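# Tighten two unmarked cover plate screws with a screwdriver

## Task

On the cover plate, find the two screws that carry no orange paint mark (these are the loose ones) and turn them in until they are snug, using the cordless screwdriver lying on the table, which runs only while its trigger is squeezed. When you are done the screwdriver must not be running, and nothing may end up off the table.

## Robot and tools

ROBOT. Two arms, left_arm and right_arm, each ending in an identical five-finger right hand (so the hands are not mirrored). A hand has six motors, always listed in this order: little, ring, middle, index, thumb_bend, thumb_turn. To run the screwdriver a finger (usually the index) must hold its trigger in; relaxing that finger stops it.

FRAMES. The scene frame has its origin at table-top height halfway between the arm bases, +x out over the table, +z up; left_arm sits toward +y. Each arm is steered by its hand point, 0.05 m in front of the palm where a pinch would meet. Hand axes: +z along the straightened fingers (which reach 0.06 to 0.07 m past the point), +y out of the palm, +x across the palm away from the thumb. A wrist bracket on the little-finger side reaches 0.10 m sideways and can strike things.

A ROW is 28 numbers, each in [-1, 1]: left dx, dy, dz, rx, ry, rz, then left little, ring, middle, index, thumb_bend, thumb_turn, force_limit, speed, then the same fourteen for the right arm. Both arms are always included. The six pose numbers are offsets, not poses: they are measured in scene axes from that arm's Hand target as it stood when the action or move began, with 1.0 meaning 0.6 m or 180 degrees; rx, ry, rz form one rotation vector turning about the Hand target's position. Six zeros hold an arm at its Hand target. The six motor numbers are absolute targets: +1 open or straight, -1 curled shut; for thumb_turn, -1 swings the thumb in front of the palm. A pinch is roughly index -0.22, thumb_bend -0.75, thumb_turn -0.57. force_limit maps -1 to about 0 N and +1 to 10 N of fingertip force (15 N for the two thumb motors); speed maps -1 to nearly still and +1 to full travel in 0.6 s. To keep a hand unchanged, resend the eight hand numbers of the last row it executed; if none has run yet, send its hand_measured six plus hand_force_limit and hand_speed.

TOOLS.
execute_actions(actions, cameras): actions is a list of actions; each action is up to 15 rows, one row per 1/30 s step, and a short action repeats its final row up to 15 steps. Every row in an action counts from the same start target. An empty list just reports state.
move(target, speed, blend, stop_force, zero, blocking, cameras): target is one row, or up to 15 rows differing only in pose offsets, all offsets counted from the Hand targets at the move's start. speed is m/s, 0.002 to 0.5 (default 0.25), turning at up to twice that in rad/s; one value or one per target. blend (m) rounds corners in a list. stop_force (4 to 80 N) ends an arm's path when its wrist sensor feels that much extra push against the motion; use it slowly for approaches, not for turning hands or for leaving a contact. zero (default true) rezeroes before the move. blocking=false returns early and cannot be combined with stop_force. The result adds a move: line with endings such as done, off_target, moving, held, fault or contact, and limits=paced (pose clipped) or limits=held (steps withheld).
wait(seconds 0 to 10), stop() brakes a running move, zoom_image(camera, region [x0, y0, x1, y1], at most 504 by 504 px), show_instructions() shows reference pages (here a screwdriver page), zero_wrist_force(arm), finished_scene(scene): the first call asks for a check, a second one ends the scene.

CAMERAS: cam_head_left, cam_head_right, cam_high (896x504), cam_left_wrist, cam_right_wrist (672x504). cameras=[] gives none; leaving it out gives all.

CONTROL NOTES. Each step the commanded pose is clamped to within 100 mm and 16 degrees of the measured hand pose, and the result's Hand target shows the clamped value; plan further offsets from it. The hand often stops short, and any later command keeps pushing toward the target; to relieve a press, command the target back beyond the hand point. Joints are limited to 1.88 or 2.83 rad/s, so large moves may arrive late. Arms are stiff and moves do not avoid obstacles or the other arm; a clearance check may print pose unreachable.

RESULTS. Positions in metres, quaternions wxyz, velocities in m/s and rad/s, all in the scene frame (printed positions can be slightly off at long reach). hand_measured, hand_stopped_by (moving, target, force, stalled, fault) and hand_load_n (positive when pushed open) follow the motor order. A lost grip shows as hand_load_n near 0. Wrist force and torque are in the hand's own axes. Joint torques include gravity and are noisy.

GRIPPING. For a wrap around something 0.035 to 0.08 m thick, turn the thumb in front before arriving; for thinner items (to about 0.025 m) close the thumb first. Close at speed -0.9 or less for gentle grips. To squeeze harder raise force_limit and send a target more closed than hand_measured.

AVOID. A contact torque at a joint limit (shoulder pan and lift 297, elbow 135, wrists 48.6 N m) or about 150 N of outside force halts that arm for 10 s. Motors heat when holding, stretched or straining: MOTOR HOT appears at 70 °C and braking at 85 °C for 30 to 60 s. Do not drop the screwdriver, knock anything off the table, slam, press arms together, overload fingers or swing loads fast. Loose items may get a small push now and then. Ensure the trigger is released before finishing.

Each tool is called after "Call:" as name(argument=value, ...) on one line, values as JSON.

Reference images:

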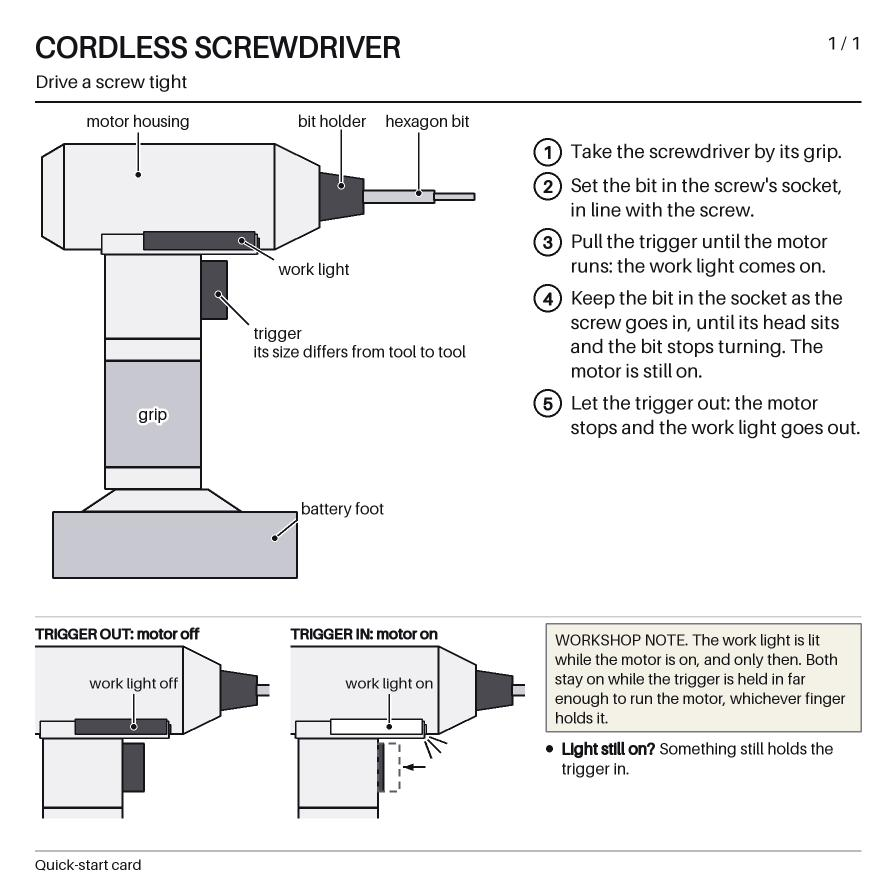

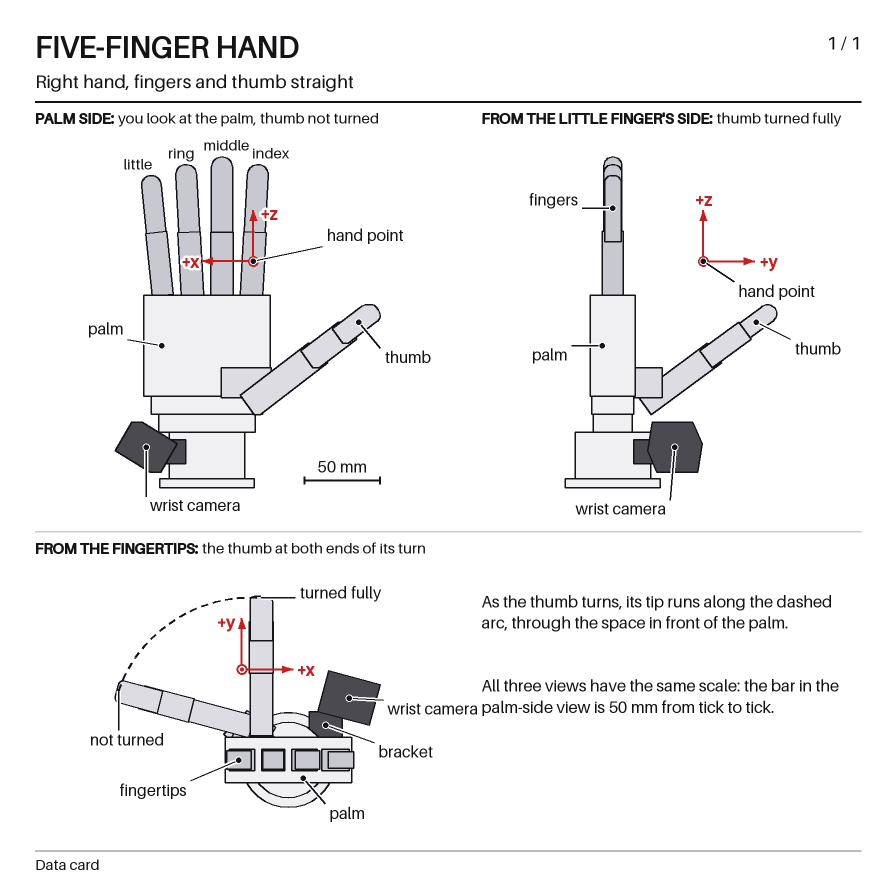

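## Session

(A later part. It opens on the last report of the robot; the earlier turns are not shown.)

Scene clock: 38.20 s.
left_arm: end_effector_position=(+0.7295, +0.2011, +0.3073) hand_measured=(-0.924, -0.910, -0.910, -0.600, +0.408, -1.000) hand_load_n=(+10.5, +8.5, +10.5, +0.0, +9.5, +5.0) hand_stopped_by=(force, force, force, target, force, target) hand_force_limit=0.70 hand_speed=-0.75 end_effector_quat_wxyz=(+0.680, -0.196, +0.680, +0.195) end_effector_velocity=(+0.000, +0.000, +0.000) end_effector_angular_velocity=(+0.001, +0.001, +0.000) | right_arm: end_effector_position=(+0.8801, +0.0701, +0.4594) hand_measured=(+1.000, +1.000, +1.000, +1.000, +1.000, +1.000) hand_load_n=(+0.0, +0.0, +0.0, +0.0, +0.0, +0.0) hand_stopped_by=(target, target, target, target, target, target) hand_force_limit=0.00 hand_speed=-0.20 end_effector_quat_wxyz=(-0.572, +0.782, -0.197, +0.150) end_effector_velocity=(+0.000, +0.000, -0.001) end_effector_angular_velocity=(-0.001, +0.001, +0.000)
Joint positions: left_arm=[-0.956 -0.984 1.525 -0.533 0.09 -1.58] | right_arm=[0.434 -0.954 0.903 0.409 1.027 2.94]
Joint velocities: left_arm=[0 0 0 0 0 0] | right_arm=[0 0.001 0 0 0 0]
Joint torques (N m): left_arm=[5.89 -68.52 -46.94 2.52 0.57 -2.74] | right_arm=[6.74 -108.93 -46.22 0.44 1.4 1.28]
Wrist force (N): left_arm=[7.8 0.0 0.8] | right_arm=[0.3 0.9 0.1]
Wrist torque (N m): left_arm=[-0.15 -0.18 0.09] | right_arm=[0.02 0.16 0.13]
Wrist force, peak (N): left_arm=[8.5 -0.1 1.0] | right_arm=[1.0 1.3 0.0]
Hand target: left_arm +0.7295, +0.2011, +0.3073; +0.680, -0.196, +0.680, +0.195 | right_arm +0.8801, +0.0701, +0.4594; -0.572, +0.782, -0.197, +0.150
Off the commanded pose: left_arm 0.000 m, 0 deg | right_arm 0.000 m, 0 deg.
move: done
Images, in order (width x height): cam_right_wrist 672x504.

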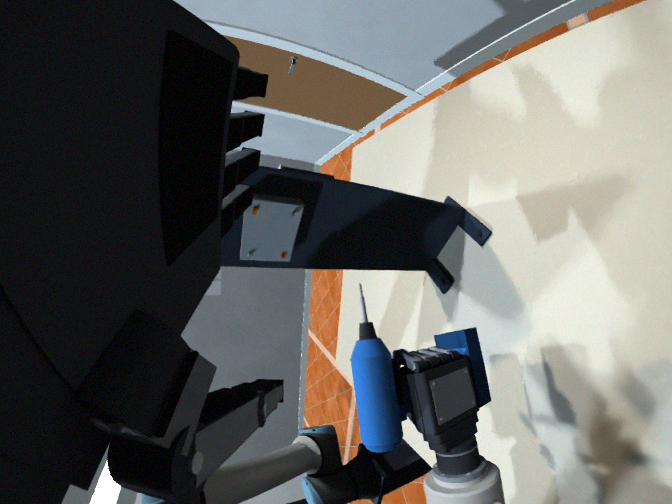

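Call:
execute_actions(actions=[])

Scene clock: 38.80 s.
left_arm: end_effector_position=(+0.7295, +0.2011, +0.3073) hand_measured=(-0.924, -0.910, -0.910, -0.600, +0.408, -1.000) hand_load_n=(+10.5, +8.0, +10.5, +0.0, +9.5, +5.0) hand_stopped_by=(force, force, force, target, force, target) hand_force_limit=0.70 hand_speed=-0.75 end_effector_quat_wxyz=(+0.680, -0.196, +0.680, +0.195) end_effector_velocity=(+0.000, +0.000, +0.000) end_effector_angular_velocity=(+0.001, +0.001, -0.001) | right_arm: end_effector_position=(+0.8801, +0.0701, +0.4594) hand_measured=(+1.000, +1.000, +1.000, +1.000, +1.000, +1.000) hand_load_n=(+0.0, +0.0, +0.0, +0.0, +0.0, +0.0) hand_stopped_by=(target, target, target, target, target, target) hand_force_limit=0.00 hand_speed=-0.20 end_effector_quat_wxyz=(-0.572, +0.782, -0.197, +0.150) end_effector_velocity=(+0.000, +0.000, +0.000) end_effector_angular_velocity=(+0.000, -0.001, +0.000)
Joint positions: left_arm=[-0.956 -0.984 1.525 -0.533 0.09 -1.58] | right_arm=[0.434 -0.954 0.903 0.409 1.027 2.94]
Joint velocities: left_arm=[0 0 0 0 0.001 0.001] | right_arm=[0 0 0 -0.001 0 0]
Joint torques (N m): left_arm=[11.65 -66.07 -46.32 2.5 1.36 -2.87] | right_arm=[6.96 -108.22 -45.98 0.37 1.4 1.15]
Wrist force (N): left_arm=[8.2 -0.1 0.9] | right_arm=[0.4 0.7 -0.2]
Wrist torque (N m): left_arm=[-0.17 -0.23 0.11] | right_arm=[-0.01 0.15 0.13]
Wrist force, peak (N): left_arm=[8.3 0.1 0.5] | right_arm=[0.9 1.2 0.0]
Hand target: left_arm +0.7295, +0.2011, +0.3073; +0.680, -0.196, +0.680, +0.195 | right_arm +0.8801, +0.0701, +0.4594; -0.572, +0.782, -0.197, +0.150
Off the commanded pose: left_arm 0.000 m, 0 deg | right_arm 0.000 m, 0 deg.

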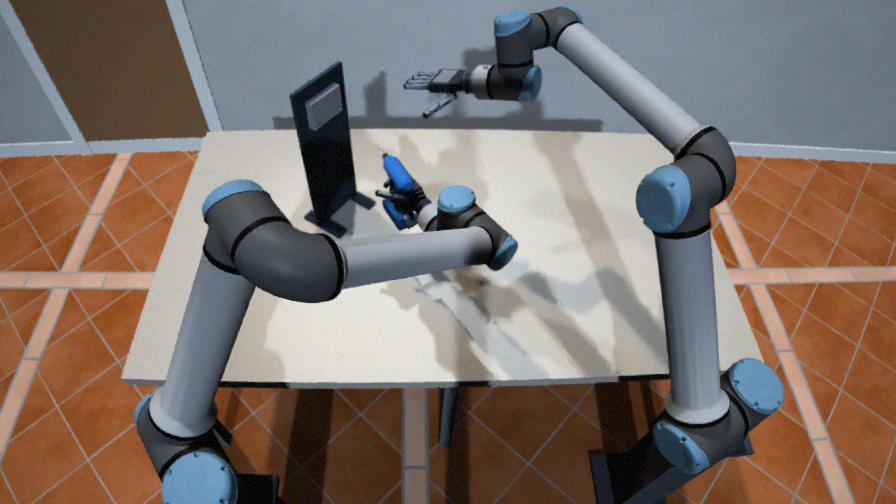

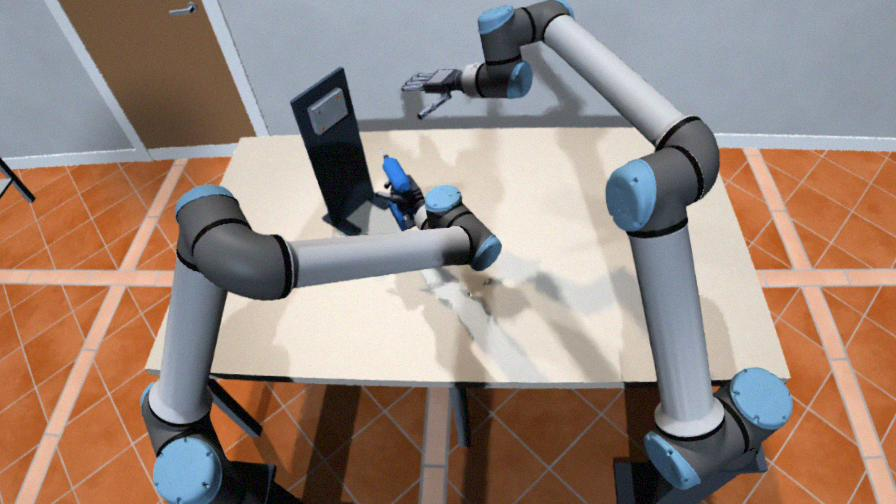

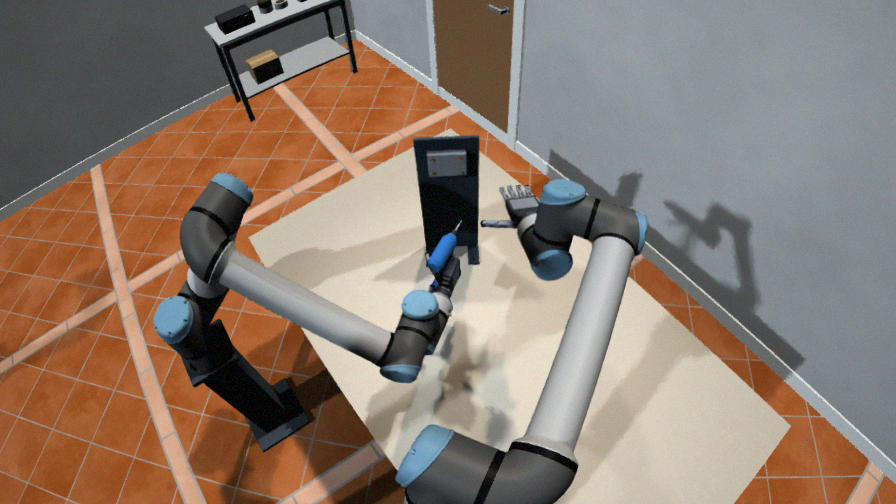

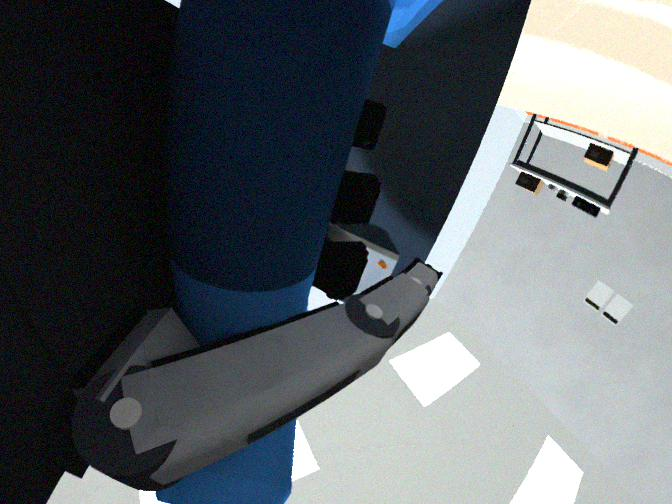

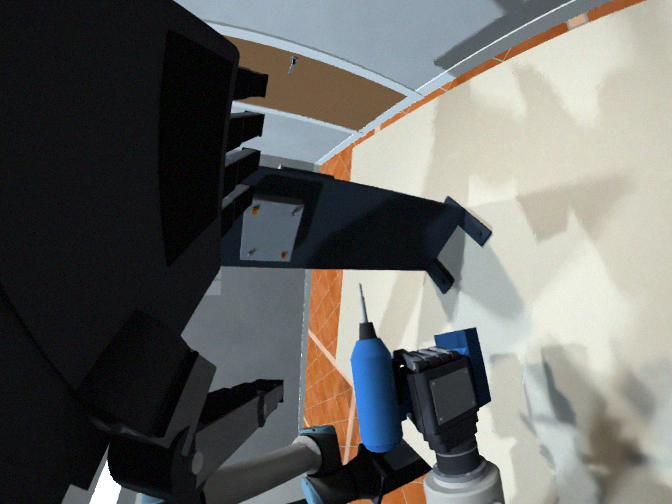

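Call:
zoom_image(camera="cam_left_wrist", region=[310, 200, 450, 320])

Call:
zoom_image(camera="cam_right_wrist", region=[225, 180, 325, 280])

Call:
zoom_image(camera="cam_high", region=[400, 120, 500, 270])

Scaled by 3.600 from the camera's 672x504 image, which has a finer 960x720 frame.

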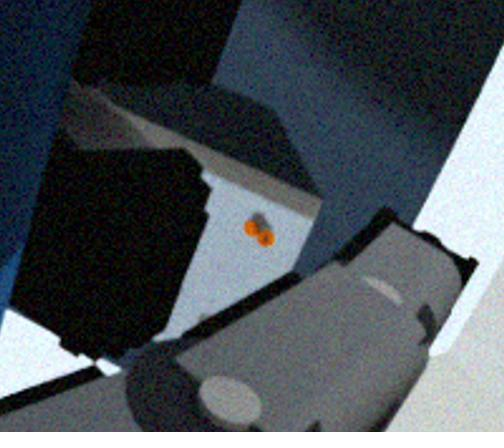

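Scaled by 5.040 from the camera's 672x504 image, which has a finer 960x720 frame.

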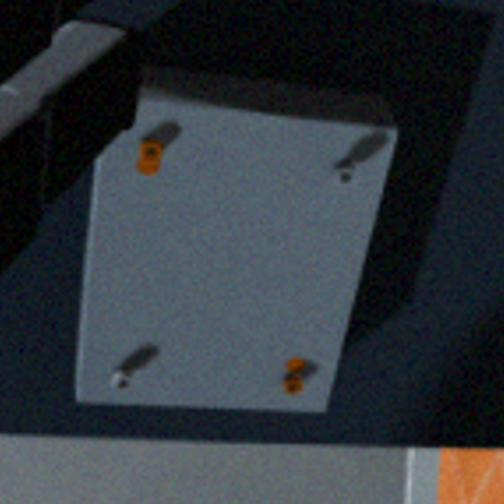

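Scaled by 3.360.

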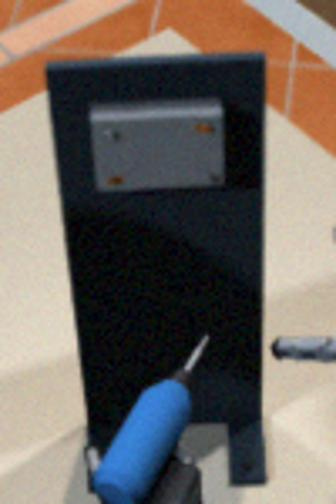

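Call:
move(target=[0,0,0,0,0,0,-1,-0.98,-1,-0.6,-0.62,-1,0.7,-0.75, 0.2,0.05,-0.07,0,0,0.1,1,1,1,1,1,1,0,-0.2], speed=0.2, cameras=["cam_high","cam_right_wrist"])

Scene clock: 41.57 s.
left_arm: end_effector_position=(+0.7295, +0.2011, +0.3073) hand_measured=(-0.924, -0.910, -0.910, -0.600, +0.408, -1.000) hand_load_n=(+10.5, +8.0, +10.5, +0.0, +9.0, +5.0) hand_stopped_by=(force, force, force, target, force, target) hand_force_limit=0.70 hand_speed=-0.75 end_effector_quat_wxyz=(+0.680, -0.196, +0.680, +0.195) end_effector_velocity=(+0.000, +0.000, +0.000) end_effector_angular_velocity=(+0.001, +0.000, -0.001) | right_arm: end_effector_position=(+0.9992, +0.0996, +0.4172) hand_measured=(+1.000, +1.000, +1.000, +1.000, +1.000, +1.000) hand_load_n=(+0.0, +0.0, +0.0, +0.0, +0.0, +0.0) hand_stopped_by=(target, target, target, target, target, target) hand_force_limit=0.00 hand_speed=-0.20 end_effector_quat_wxyz=(-0.605, +0.789, -0.080, +0.076) end_effector_velocity=(-0.001, +0.000, +0.002) end_effector_angular_velocity=(+0.001, -0.002, +0.001)
Joint positions: left_arm=[-0.956 -0.984 1.525 -0.533 0.09 -1.58] | right_arm=[0.359 -0.429 0.037 0.81 0.688 2.788]
Joint velocities: left_arm=[0 0 0 0 0 0.001] | right_arm=[0 0 -0.003 0.001 0 0]
Joint torques (N m): left_arm=[8.21 -66.74 -41.55 1.49 -0.51 -3.05] | right_arm=[15.23 -118.14 -44.46 2.91 -2.27 -1.58]
Wrist force (N): left_arm=[8.2 -0.2 0.5] | right_arm=[0.4 1.1 0.0]
Wrist torque (N m): left_arm=[-0.16 -0.22 0.11] | right_arm=[0.06 0.18 0.15]
Wrist force, peak (N): left_arm=[8.5 -0.1 0.8] | right_arm=[2.2 2.0 0.7]
Hand target: left_arm +0.7295, +0.2011, +0.3073; +0.680, -0.196, +0.680, +0.195 | right_arm +1.0004, +0.1004, +0.4178; -0.589, +0.803, -0.072, +0.059
Off the commanded pose: left_arm 0.000 m, 0 deg | right_arm 0.001 m, 3 deg.
elbow stopped short (right arm): the move would have taken joint 3 (elbow) straighter than the controller allows.
move: off_target (right_arm)
Images, in order (width x height): cam_high 896x504, cam_right_wrist 672x504.

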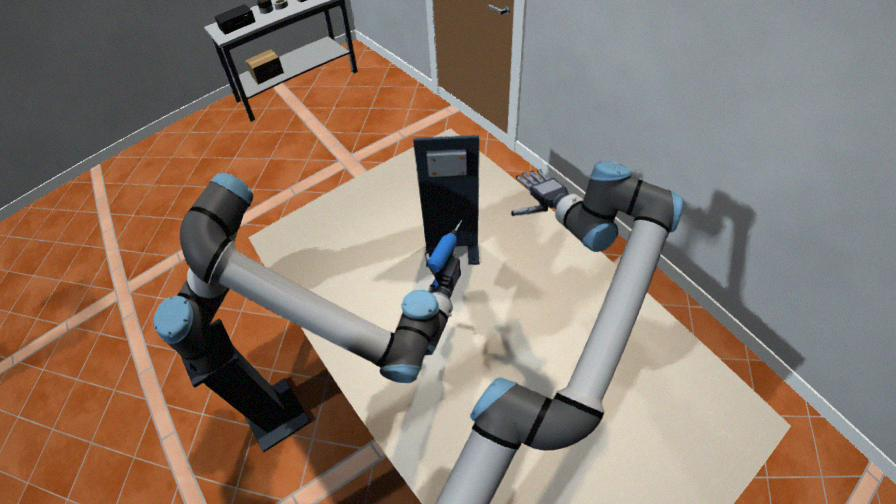

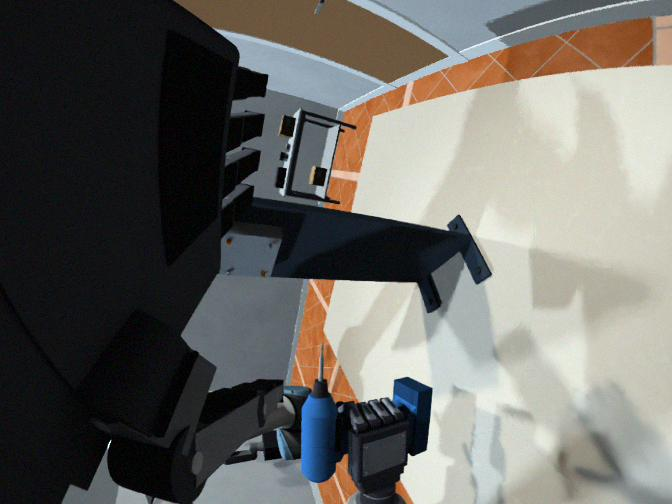

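Call:
zoom_image(camera="cam_right_wrist", region=[205, 205, 305, 305])

Scaled by 5.040 from the camera's 672x504 image, which has a finer 960x720 frame.

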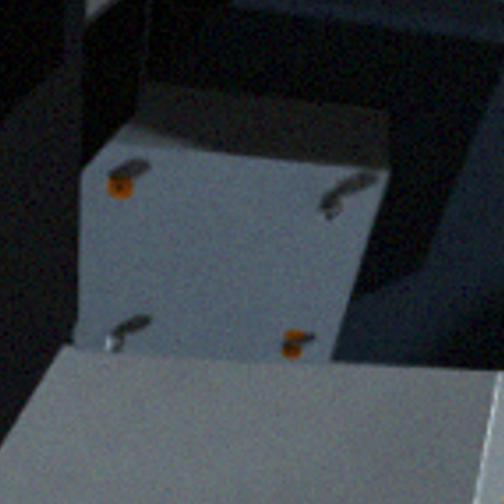

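Call:
move(target=[0.0275,0.143,0.1895,0.0185,-0.0208,0.1054,-1,-0.98,-1,-0.6,-0.62,-1,0.7,-0.75, 0,0,0,0,0,0,1,1,1,1,1,1,0,-0.2], speed=0.12)

Scene clock: 45.37 s.
left_arm: end_effector_position=(+0.7462, +0.2867, +0.4210) hand_measured=(-0.924, -0.910, -0.910, -0.600, +0.408, -1.000) hand_load_n=(+10.5, +8.5, +10.5, +0.0, +9.0, +4.5) hand_stopped_by=(force, force, force, target, force, target) hand_force_limit=0.70 hand_speed=-0.75 end_effector_quat_wxyz=(+0.666, -0.291, +0.609, +0.317) end_effector_velocity=(+0.000, -0.001, -0.001) end_effector_angular_velocity=(-0.001, +0.000, +0.000) | right_arm: end_effector_position=(+0.9992, +0.0996, +0.4171) hand_measured=(+1.000, +1.000, +1.000, +1.000, +1.000, +1.000) hand_load_n=(+0.0, +0.0, +0.0, +0.0, +0.0, +0.0) hand_stopped_by=(target, target, target, target, target, target) hand_force_limit=0.00 hand_speed=-0.20 end_effector_quat_wxyz=(-0.605, +0.789, -0.080, +0.076) end_effector_velocity=(+0.000, +0.000, -0.001) end_effector_angular_velocity=(-0.001, +0.001, -0.001)
Joint positions: left_arm=[-0.846 -0.854 1.167 0.275 -0.158 -2.154] | right_arm=[0.359 -0.429 0.037 0.81 0.688 2.788]
Joint velocities: left_arm=[0 0 0 -0.005 0 0.005] | right_arm=[0 0.001 0 0.001 0 0]
Joint torques (N m): left_arm=[9.6 -98.63 -47.01 0.08 -2.82 4.13] | right_arm=[3.52 -134.58 -33.72 0.41 0.77 0.48]
Wrist force (N): left_arm=[7.9 0.1 0.1] | right_arm=[0.7 1.1 0.1]
Wrist torque (N m): left_arm=[-0.13 -0.18 0.10] | right_arm=[0.04 0.12 0.16]
Wrist force, peak (N): left_arm=[10.5 -0.5 -0.6] | right_arm=[0.7 1.4 0.1]
Hand target: left_arm +0.7461, +0.2867, +0.4210; +0.666, -0.291, +0.609, +0.317 | right_arm +1.0004, +0.1004, +0.4178; -0.589, +0.803, -0.072, +0.059
Off the commanded pose: left_arm 0.000 m, 0 deg | right_arm 0.002 m, 3 deg.
elbow stopped short (right arm): the move would have taken joint 3 (elbow) straighter than the controller allows.
move: off_target (right_arm)

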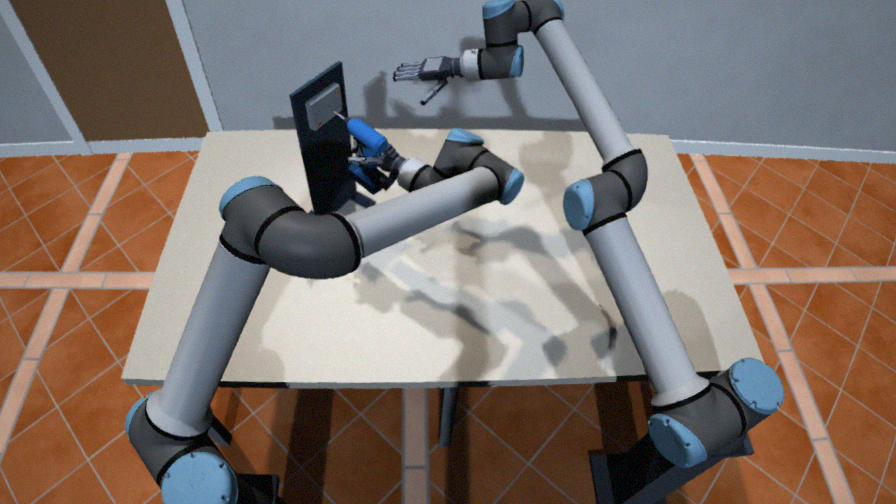

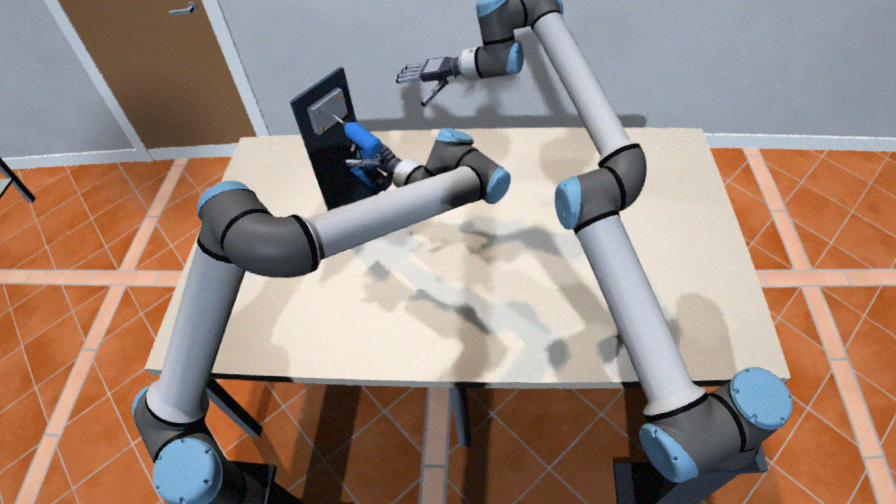

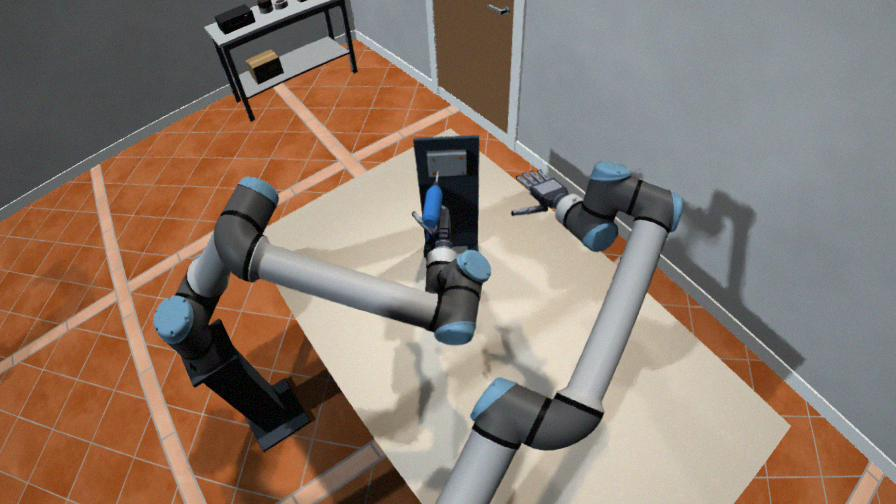

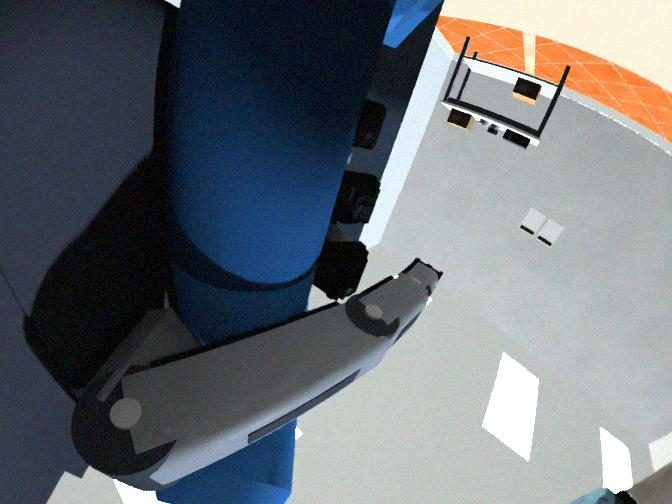

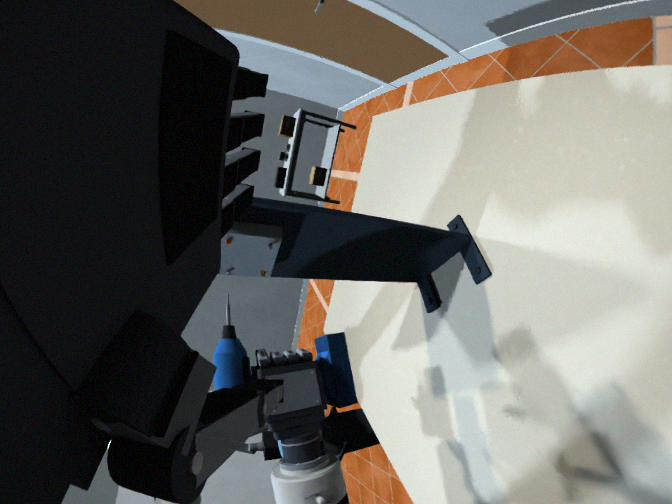

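Call:
zoom_image(camera="cam_right_wrist", region=[200, 205, 310, 400])

Call:
zoom_image(camera="cam_high", region=[405, 130, 495, 270])

Scaled by 2.585 from the camera's 672x504 image, which has a finer 960x720 frame.

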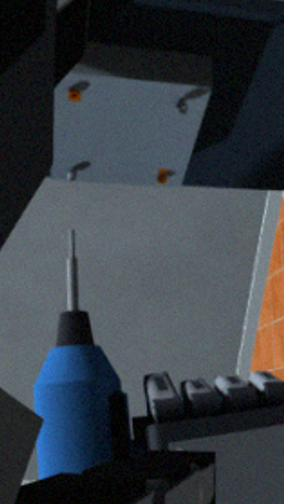

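Scaled by 3.600.

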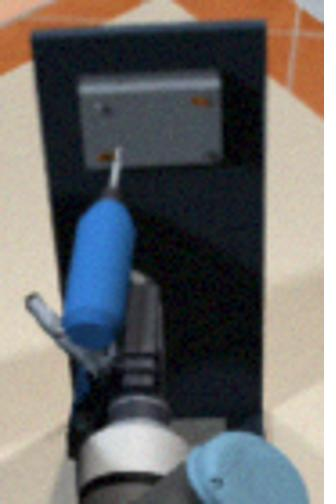

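Call:
move(target=[0,0,0,0,0,0,-1,-0.98,-1,-0.6,-0.62,-1,0.7,-0.75, -0.2,-0.05,0.07,0,0,-0.1,1,1,1,1,1,1,0,-0.2], speed=0.2, cameras=["cam_right_wrist"])

Call:
zoom_image(camera="cam_right_wrist", region=[225, 185, 325, 335])

Scene clock: 47.50 s.
left_arm: end_effector_position=(+0.7461, +0.2867, +0.4210) hand_measured=(-0.924, -0.910, -0.910, -0.600, +0.408, -1.000) hand_load_n=(+10.5, +8.0, +10.5, +0.0, +9.5, +4.5) hand_stopped_by=(force, force, force, target, force, target) hand_force_limit=0.70 hand_speed=-0.75 end_effector_quat_wxyz=(+0.666, -0.291, +0.609, +0.317) end_effector_velocity=(+0.000, -0.001, +0.000) end_effector_angular_velocity=(+0.000, +0.001, -0.001) | right_arm: end_effector_position=(+0.8801, +0.0702, +0.4594) hand_measured=(+1.000, +1.000, +1.000, +1.000, +1.000, +1.000) hand_load_n=(+0.0, -0.5, +0.0, -0.5, +0.0, +0.0) hand_stopped_by=(target, target, target, target, target, target) hand_force_limit=0.00 hand_speed=-0.20 end_effector_quat_wxyz=(-0.572, +0.782, -0.197, +0.150) end_effector_velocity=(+0.000, -0.001, -0.001) end_effector_angular_velocity=(-0.001, +0.000, -0.002)
Joint positions: left_arm=[-0.846 -0.854 1.167 0.274 -0.158 -2.154] | right_arm=[0.434 -0.954 0.902 0.409 1.027 2.94]
Joint velocities: left_arm=[-0.001 0 0 0 0.001 0.001] | right_arm=[0 -0.001 0.002 -0.001 0.002 0]
Joint torques (N m): left_arm=[9.49 -101.47 -36.27 6.62 -1.19 -1.98] | right_arm=[-7.24 -108.67 -34.3 1.65 2.7 -0.71]
Wrist force (N): left_arm=[8.1 -0.1 0.1] | right_arm=[0.6 0.6 0.1]
Wrist torque (N m): left_arm=[-0.16 -0.20 0.11] | right_arm=[-0.03 0.12 0.14]
Wrist force, peak (N): left_arm=[8.5 0.1 0.2] | right_arm=[2.4 2.2 0.6]
Hand target: left_arm +0.7461, +0.2867, +0.4210; +0.666, -0.291, +0.609, +0.317 | right_arm +0.8801, +0.0701, +0.4595; -0.572, +0.782, -0.197, +0.150
Off the commanded pose: left_arm 0.000 m, 0 deg | right_arm 0.001 m, 0 deg.
move: done
Images, in order (width x height): cam_right_wrist 672x504.

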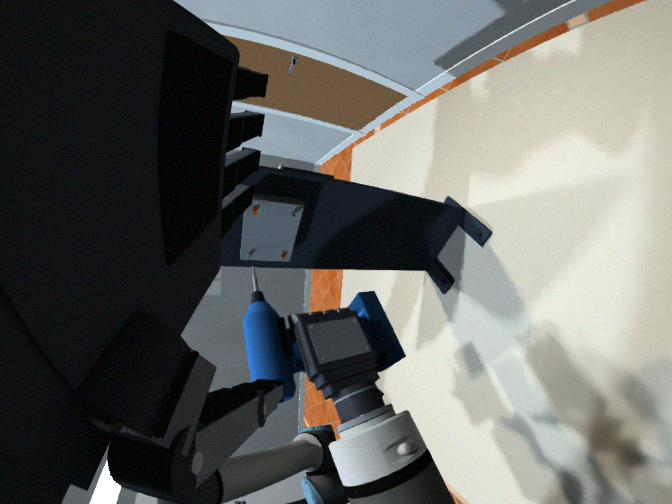

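Scaled by 3.360 from the camera's 672x504 image, which has a finer 960x720 frame.

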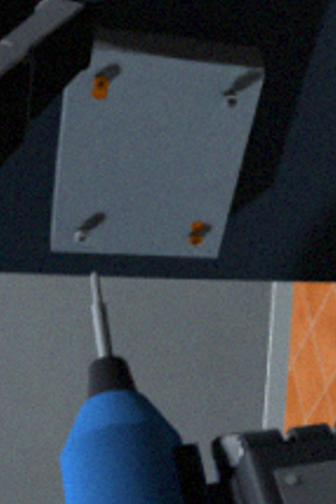

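Call:
move(target=[0.0163,0.0112,0.0023,0,0,0.0444,-1,-0.98,-1,-0.6,-0.62,-1,0.7,-0.75, 0,0,0,0,0,0,1,1,1,1,1,1,0,-0.2], speed=0.06, cameras=["cam_high","cam_right_wrist"])

Call:
zoom_image(camera="cam_right_wrist", region=[225, 185, 325, 335])

Call:
zoom_image(camera="cam_high", region=[405, 130, 495, 270])

Scene clock: 49.83 s.
left_arm: end_effector_position=(+0.7560, +0.2934, +0.4222) hand_measured=(-0.924, -0.910, -0.910, -0.600, +0.408, -1.000) hand_load_n=(+10.0, +8.0, +10.5, +0.0, +9.5, +5.0) hand_stopped_by=(force, force, force, target, force, target) hand_force_limit=0.70 hand_speed=-0.75 end_effector_quat_wxyz=(+0.642, -0.333, +0.588, +0.363) end_effector_velocity=(+0.000, +0.000, +0.000) end_effector_angular_velocity=(+0.001, +0.001, -0.003) | right_arm: end_effector_position=(+0.8801, +0.0701, +0.4595) hand_measured=(+1.000, +1.000, +1.000, +1.000, +1.000, +1.000) hand_load_n=(+0.0, +0.0, +0.0, +0.0, +0.0, +0.0) hand_stopped_by=(target, target, target, target, target, target) hand_force_limit=0.00 hand_speed=-0.20 end_effector_quat_wxyz=(-0.572, +0.782, -0.197, +0.150) end_effector_velocity=(+0.000, +0.000, +0.000) end_effector_angular_velocity=(+0.000, +0.000, +0.000)
Joint positions: left_arm=[-0.816 -0.833 1.105 0.078 -0.257 -1.911] | right_arm=[0.434 -0.954 0.903 0.409 1.027 2.94]
Joint velocities: left_arm=[0 -0.001 0.003 0.004 0.003 -0.005] | right_arm=[0 0 0 0 0 0]
Joint torques (N m): left_arm=[-13.15 -110.87 -30.8 5.94 0.96 -2.98] | right_arm=[-13.9 -110.1 -39.11 -0.19 1.8 0.33]
Wrist force (N): left_arm=[7.8 0.0 0.6] | right_arm=[0.6 0.9 0.1]
Wrist torque (N m): left_arm=[-0.16 -0.19 0.09] | right_arm=[0.01 0.12 0.14]
Wrist force, peak (N): left_arm=[8.6 0.1 0.2] | right_arm=[1.1 1.1 -0.1]
Hand target: left_arm +0.7559, +0.2934, +0.4223; +0.642, -0.333, +0.588, +0.363 | right_arm +0.8801, +0.0701, +0.4595; -0.572, +0.782, -0.197, +0.150
Off the commanded pose: left_arm 0.000 m, 0 deg | right_arm 0.000 m, 0 deg.
move: done
Images, in order (width x height): cam_high 896x504, cam_right_wrist 672x504.

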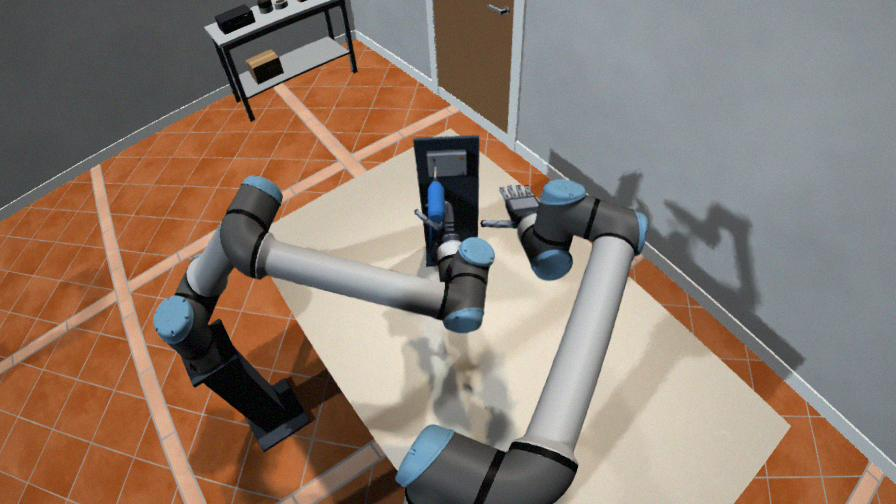

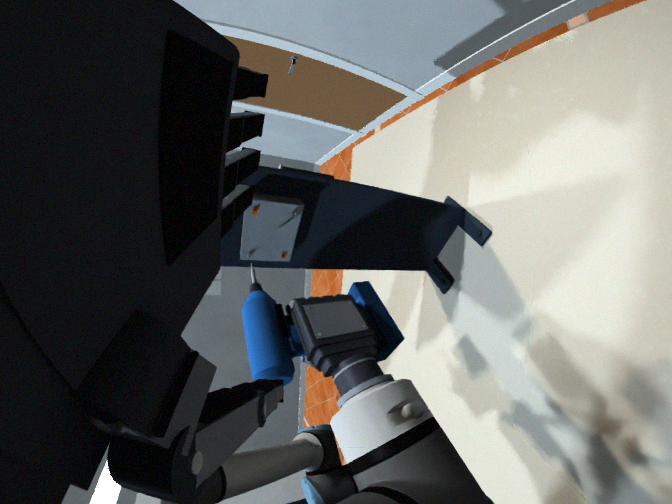

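Scaled by 3.360 from the camera's 672x504 image, which has a finer 960x720 frame.

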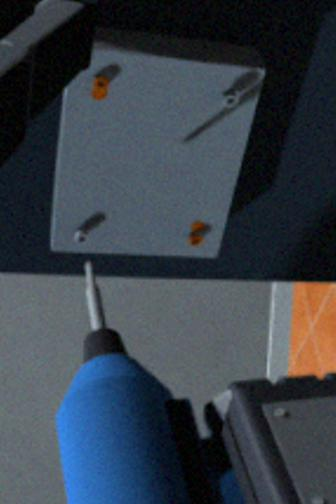

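Scaled by 3.600.

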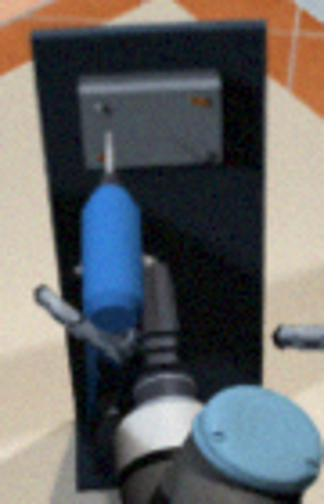

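Call:
move(target=[0.01042,0.0130,0,0,0,0,-1,-0.98,-1,-0.6,-0.62,-1,0.7,-0.75, 0,0,0,0,0,0,1,1,1,1,1,1,0,-0.2], speed=0.03, stop_force=6, cameras=["cam_high","cam_right_wrist"])

Call:
zoom_image(camera="cam_right_wrist", region=[225, 215, 275, 290])

Call:
zoom_image(camera="cam_high", region=[415, 135, 485, 185])

Scene clock: 53.27 s.
left_arm: end_effector_position=(+0.7622, +0.3012, +0.4222) hand_measured=(-0.924, -0.910, -0.910, -0.600, +0.408, -1.000) hand_load_n=(+10.5, +8.5, +10.5, +0.0, +9.5, +5.0) hand_stopped_by=(force, force, force, target, force, target) hand_force_limit=0.70 hand_speed=-0.75 end_effector_quat_wxyz=(+0.642, -0.333, +0.588, +0.363) end_effector_velocity=(+0.000, +0.000, -0.001) end_effector_angular_velocity=(-0.001, -0.001, -0.001) | right_arm: end_effector_position=(+0.8801, +0.0701, +0.4595) hand_measured=(+1.000, +1.000, +1.000, +1.000, +1.000, +1.000) hand_load_n=(+0.0, +0.0, +0.0, -0.5, +0.0, +0.0) hand_stopped_by=(target, target, target, target, target, target) hand_force_limit=0.00 hand_speed=-0.20 end_effector_quat_wxyz=(-0.572, +0.782, -0.197, +0.150) end_effector_velocity=(+0.000, +0.000, +0.002) end_effector_angular_velocity=(+0.001, -0.002, +0.000)
Joint positions: left_arm=[-0.806 -0.829 1.098 0.095 -0.247 -1.926] | right_arm=[0.434 -0.954 0.903 0.409 1.027 2.94]
Joint velocities: left_arm=[0 0 0 -0.001 0.001 -0.001] | right_arm=[0 -0.002 0 0 0 0]
Joint torques (N m): left_arm=[-11.52 -105.18 -32.83 0.35 -3.15 4.29] | right_arm=[-12.11 -109.13 -43.05 -2.21 1.82 0.44]
Wrist force (N): left_arm=[7.9 0.7 0.3] | right_arm=[0.9 0.7 -0.2]
Wrist torque (N m): left_arm=[-0.04 -0.19 0.12] | right_arm=[-0.01 0.08 0.16]
Wrist force, peak (N): left_arm=[8.3 0.5 -1.0] | right_arm=[1.0 1.1 0.1]
Hand target: left_arm +0.7622, +0.3012, +0.4223; +0.642, -0.333, +0.588, +0.363 | right_arm +0.8801, +0.0701, +0.4595; -0.572, +0.782, -0.197, +0.150
Off the commanded pose: left_arm 0.000 m, 0 deg | right_arm 0.000 m, 0 deg.
move: done
Images, in order (width x height): cam_high 896x504, cam_right_wrist 672x504.

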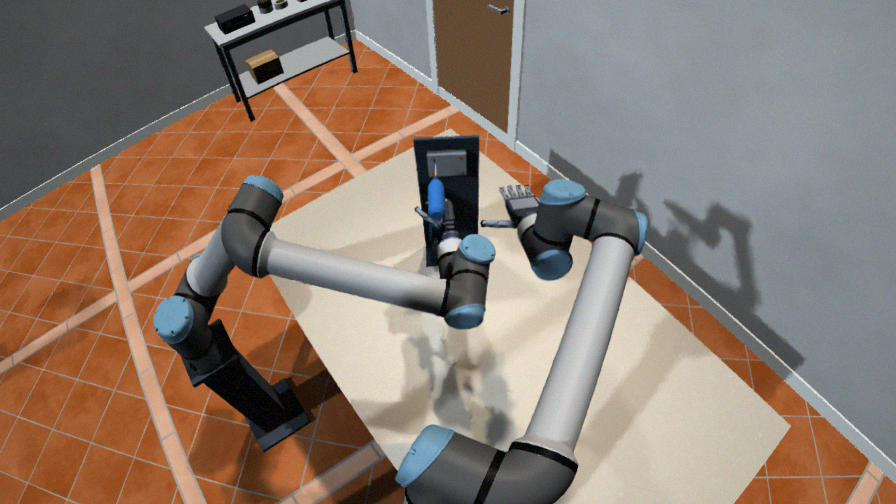

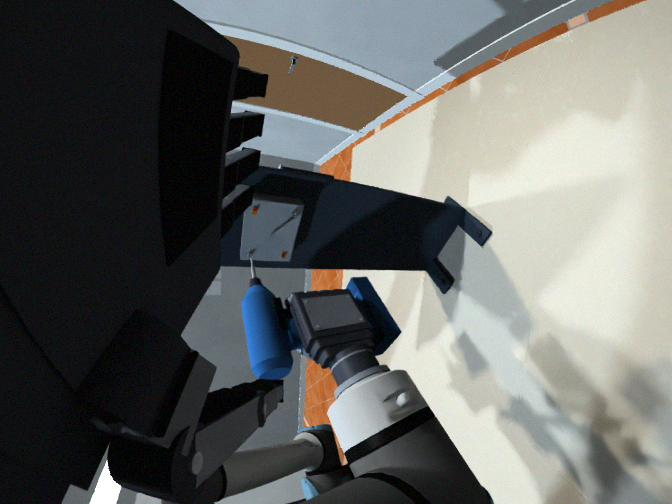

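Scaled by 6.720 from the camera's 672x504 image, which has a finer 960x720 frame.

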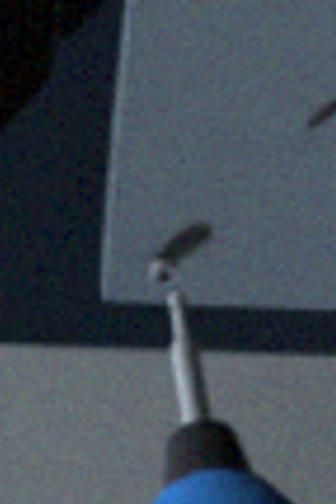

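Scaled by 7.200.

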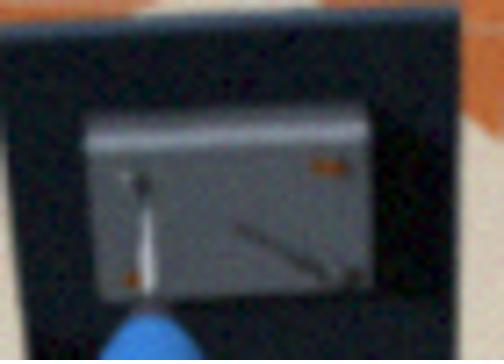

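Call:
move(target=[-0.0091,0.0073,0.0017,0,0,0,-1,-0.98,-1,-0.6,-0.62,-1,0.7,-0.75, 0,0,0,0,0,0,1,1,1,1,1,1,0,-0.2], speed=0.03, stop_force=6, cameras=["cam_high","cam_right_wrist"])

Call:
zoom_image(camera="cam_right_wrist", region=[225, 215, 275, 290])

Call:
zoom_image(camera="cam_high", region=[415, 135, 485, 185])

Scene clock: 55.13 s.
left_arm: end_effector_position=(+0.7567, +0.3055, +0.4233) hand_measured=(-0.924, -0.910, -0.910, -0.600, +0.408, -1.000) hand_load_n=(+10.5, +8.0, +10.5, +0.0, +9.5, +5.0) hand_stopped_by=(force, force, force, target, force, target) hand_force_limit=0.70 hand_speed=-0.75 end_effector_quat_wxyz=(+0.642, -0.333, +0.588, +0.363) end_effector_velocity=(+0.000, +0.000, +0.000) end_effector_angular_velocity=(+0.000, +0.000, +0.001) | right_arm: end_effector_position=(+0.8801, +0.0701, +0.4595) hand_measured=(+1.000, +1.000, +1.000, +1.000, +1.000, +1.000) hand_load_n=(+0.0, +0.0, +0.0, +0.0, +0.0, +0.0) hand_stopped_by=(target, target, target, target, target, target) hand_force_limit=0.00 hand_speed=-0.20 end_effector_quat_wxyz=(-0.572, +0.782, -0.197, +0.150) end_effector_velocity=(+0.000, +0.000, +0.001) end_effector_angular_velocity=(+0.001, -0.001, +0.000)
Joint positions: left_arm=[-0.806 -0.842 1.119 0.086 -0.247 -1.925] | right_arm=[0.434 -0.954 0.903 0.409 1.027 2.94]
Joint velocities: left_arm=[0.001 0 0 0 0 0] | right_arm=[0 -0.001 0 0 0 0]
Joint torques (N m): left_arm=[-7.49 -77.69 -51.86 6.05 -1.24 2.94] | right_arm=[-11.31 -109.07 -44.85 -2.15 1.92 0.45]
Wrist force (N): left_arm=[7.9 0.4 0.1] | right_arm=[0.6 1.3 -0.1]
Wrist torque (N m): left_arm=[-0.08 -0.18 0.11] | right_arm=[0.09 0.12 0.15]
Wrist force, peak (N): left_arm=[8.3 -0.2 0.5] | right_arm=[1.1 1.1 -0.1]
Hand target: left_arm +0.7567, +0.3055, +0.4233; +0.642, -0.333, +0.588, +0.363 | right_arm +0.8801, +0.0701, +0.4595; -0.572, +0.782, -0.197, +0.150
Off the commanded pose: left_arm 0.000 m, 0 deg | right_arm 0.000 m, 0 deg.
move: done
Images, in order (width x height): cam_high 896x504, cam_right_wrist 672x504.

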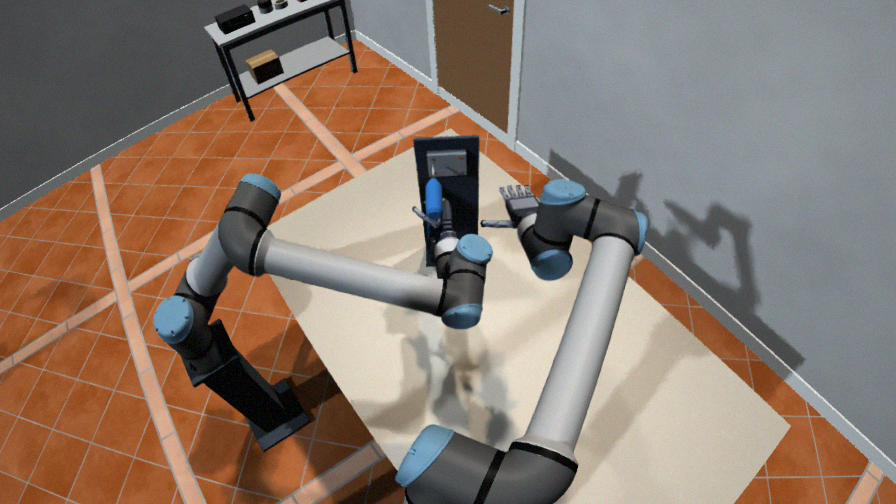

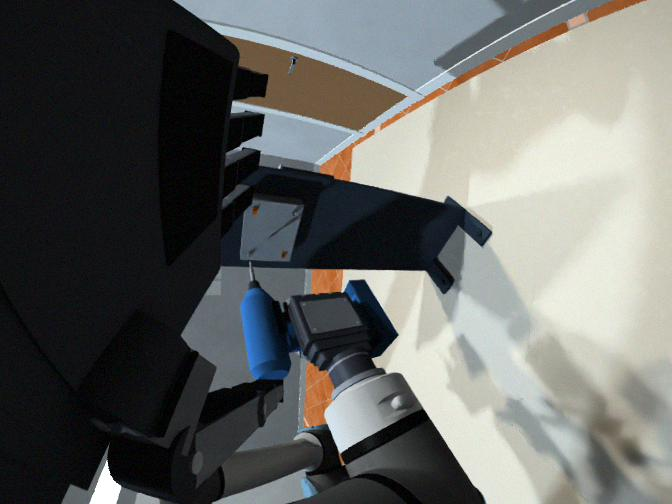

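Scaled by 6.720 from the camera's 672x504 image, which has a finer 960x720 frame.

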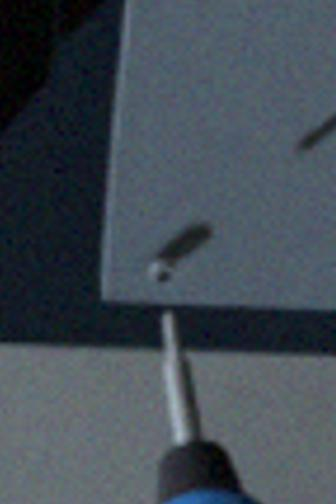

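Scaled by 7.200.

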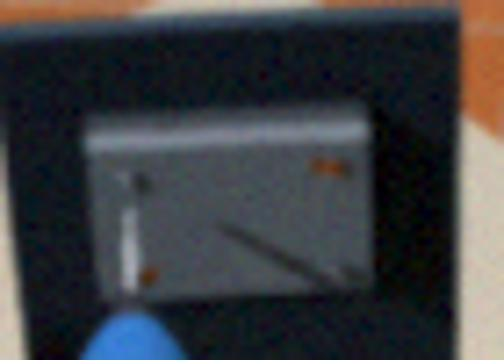

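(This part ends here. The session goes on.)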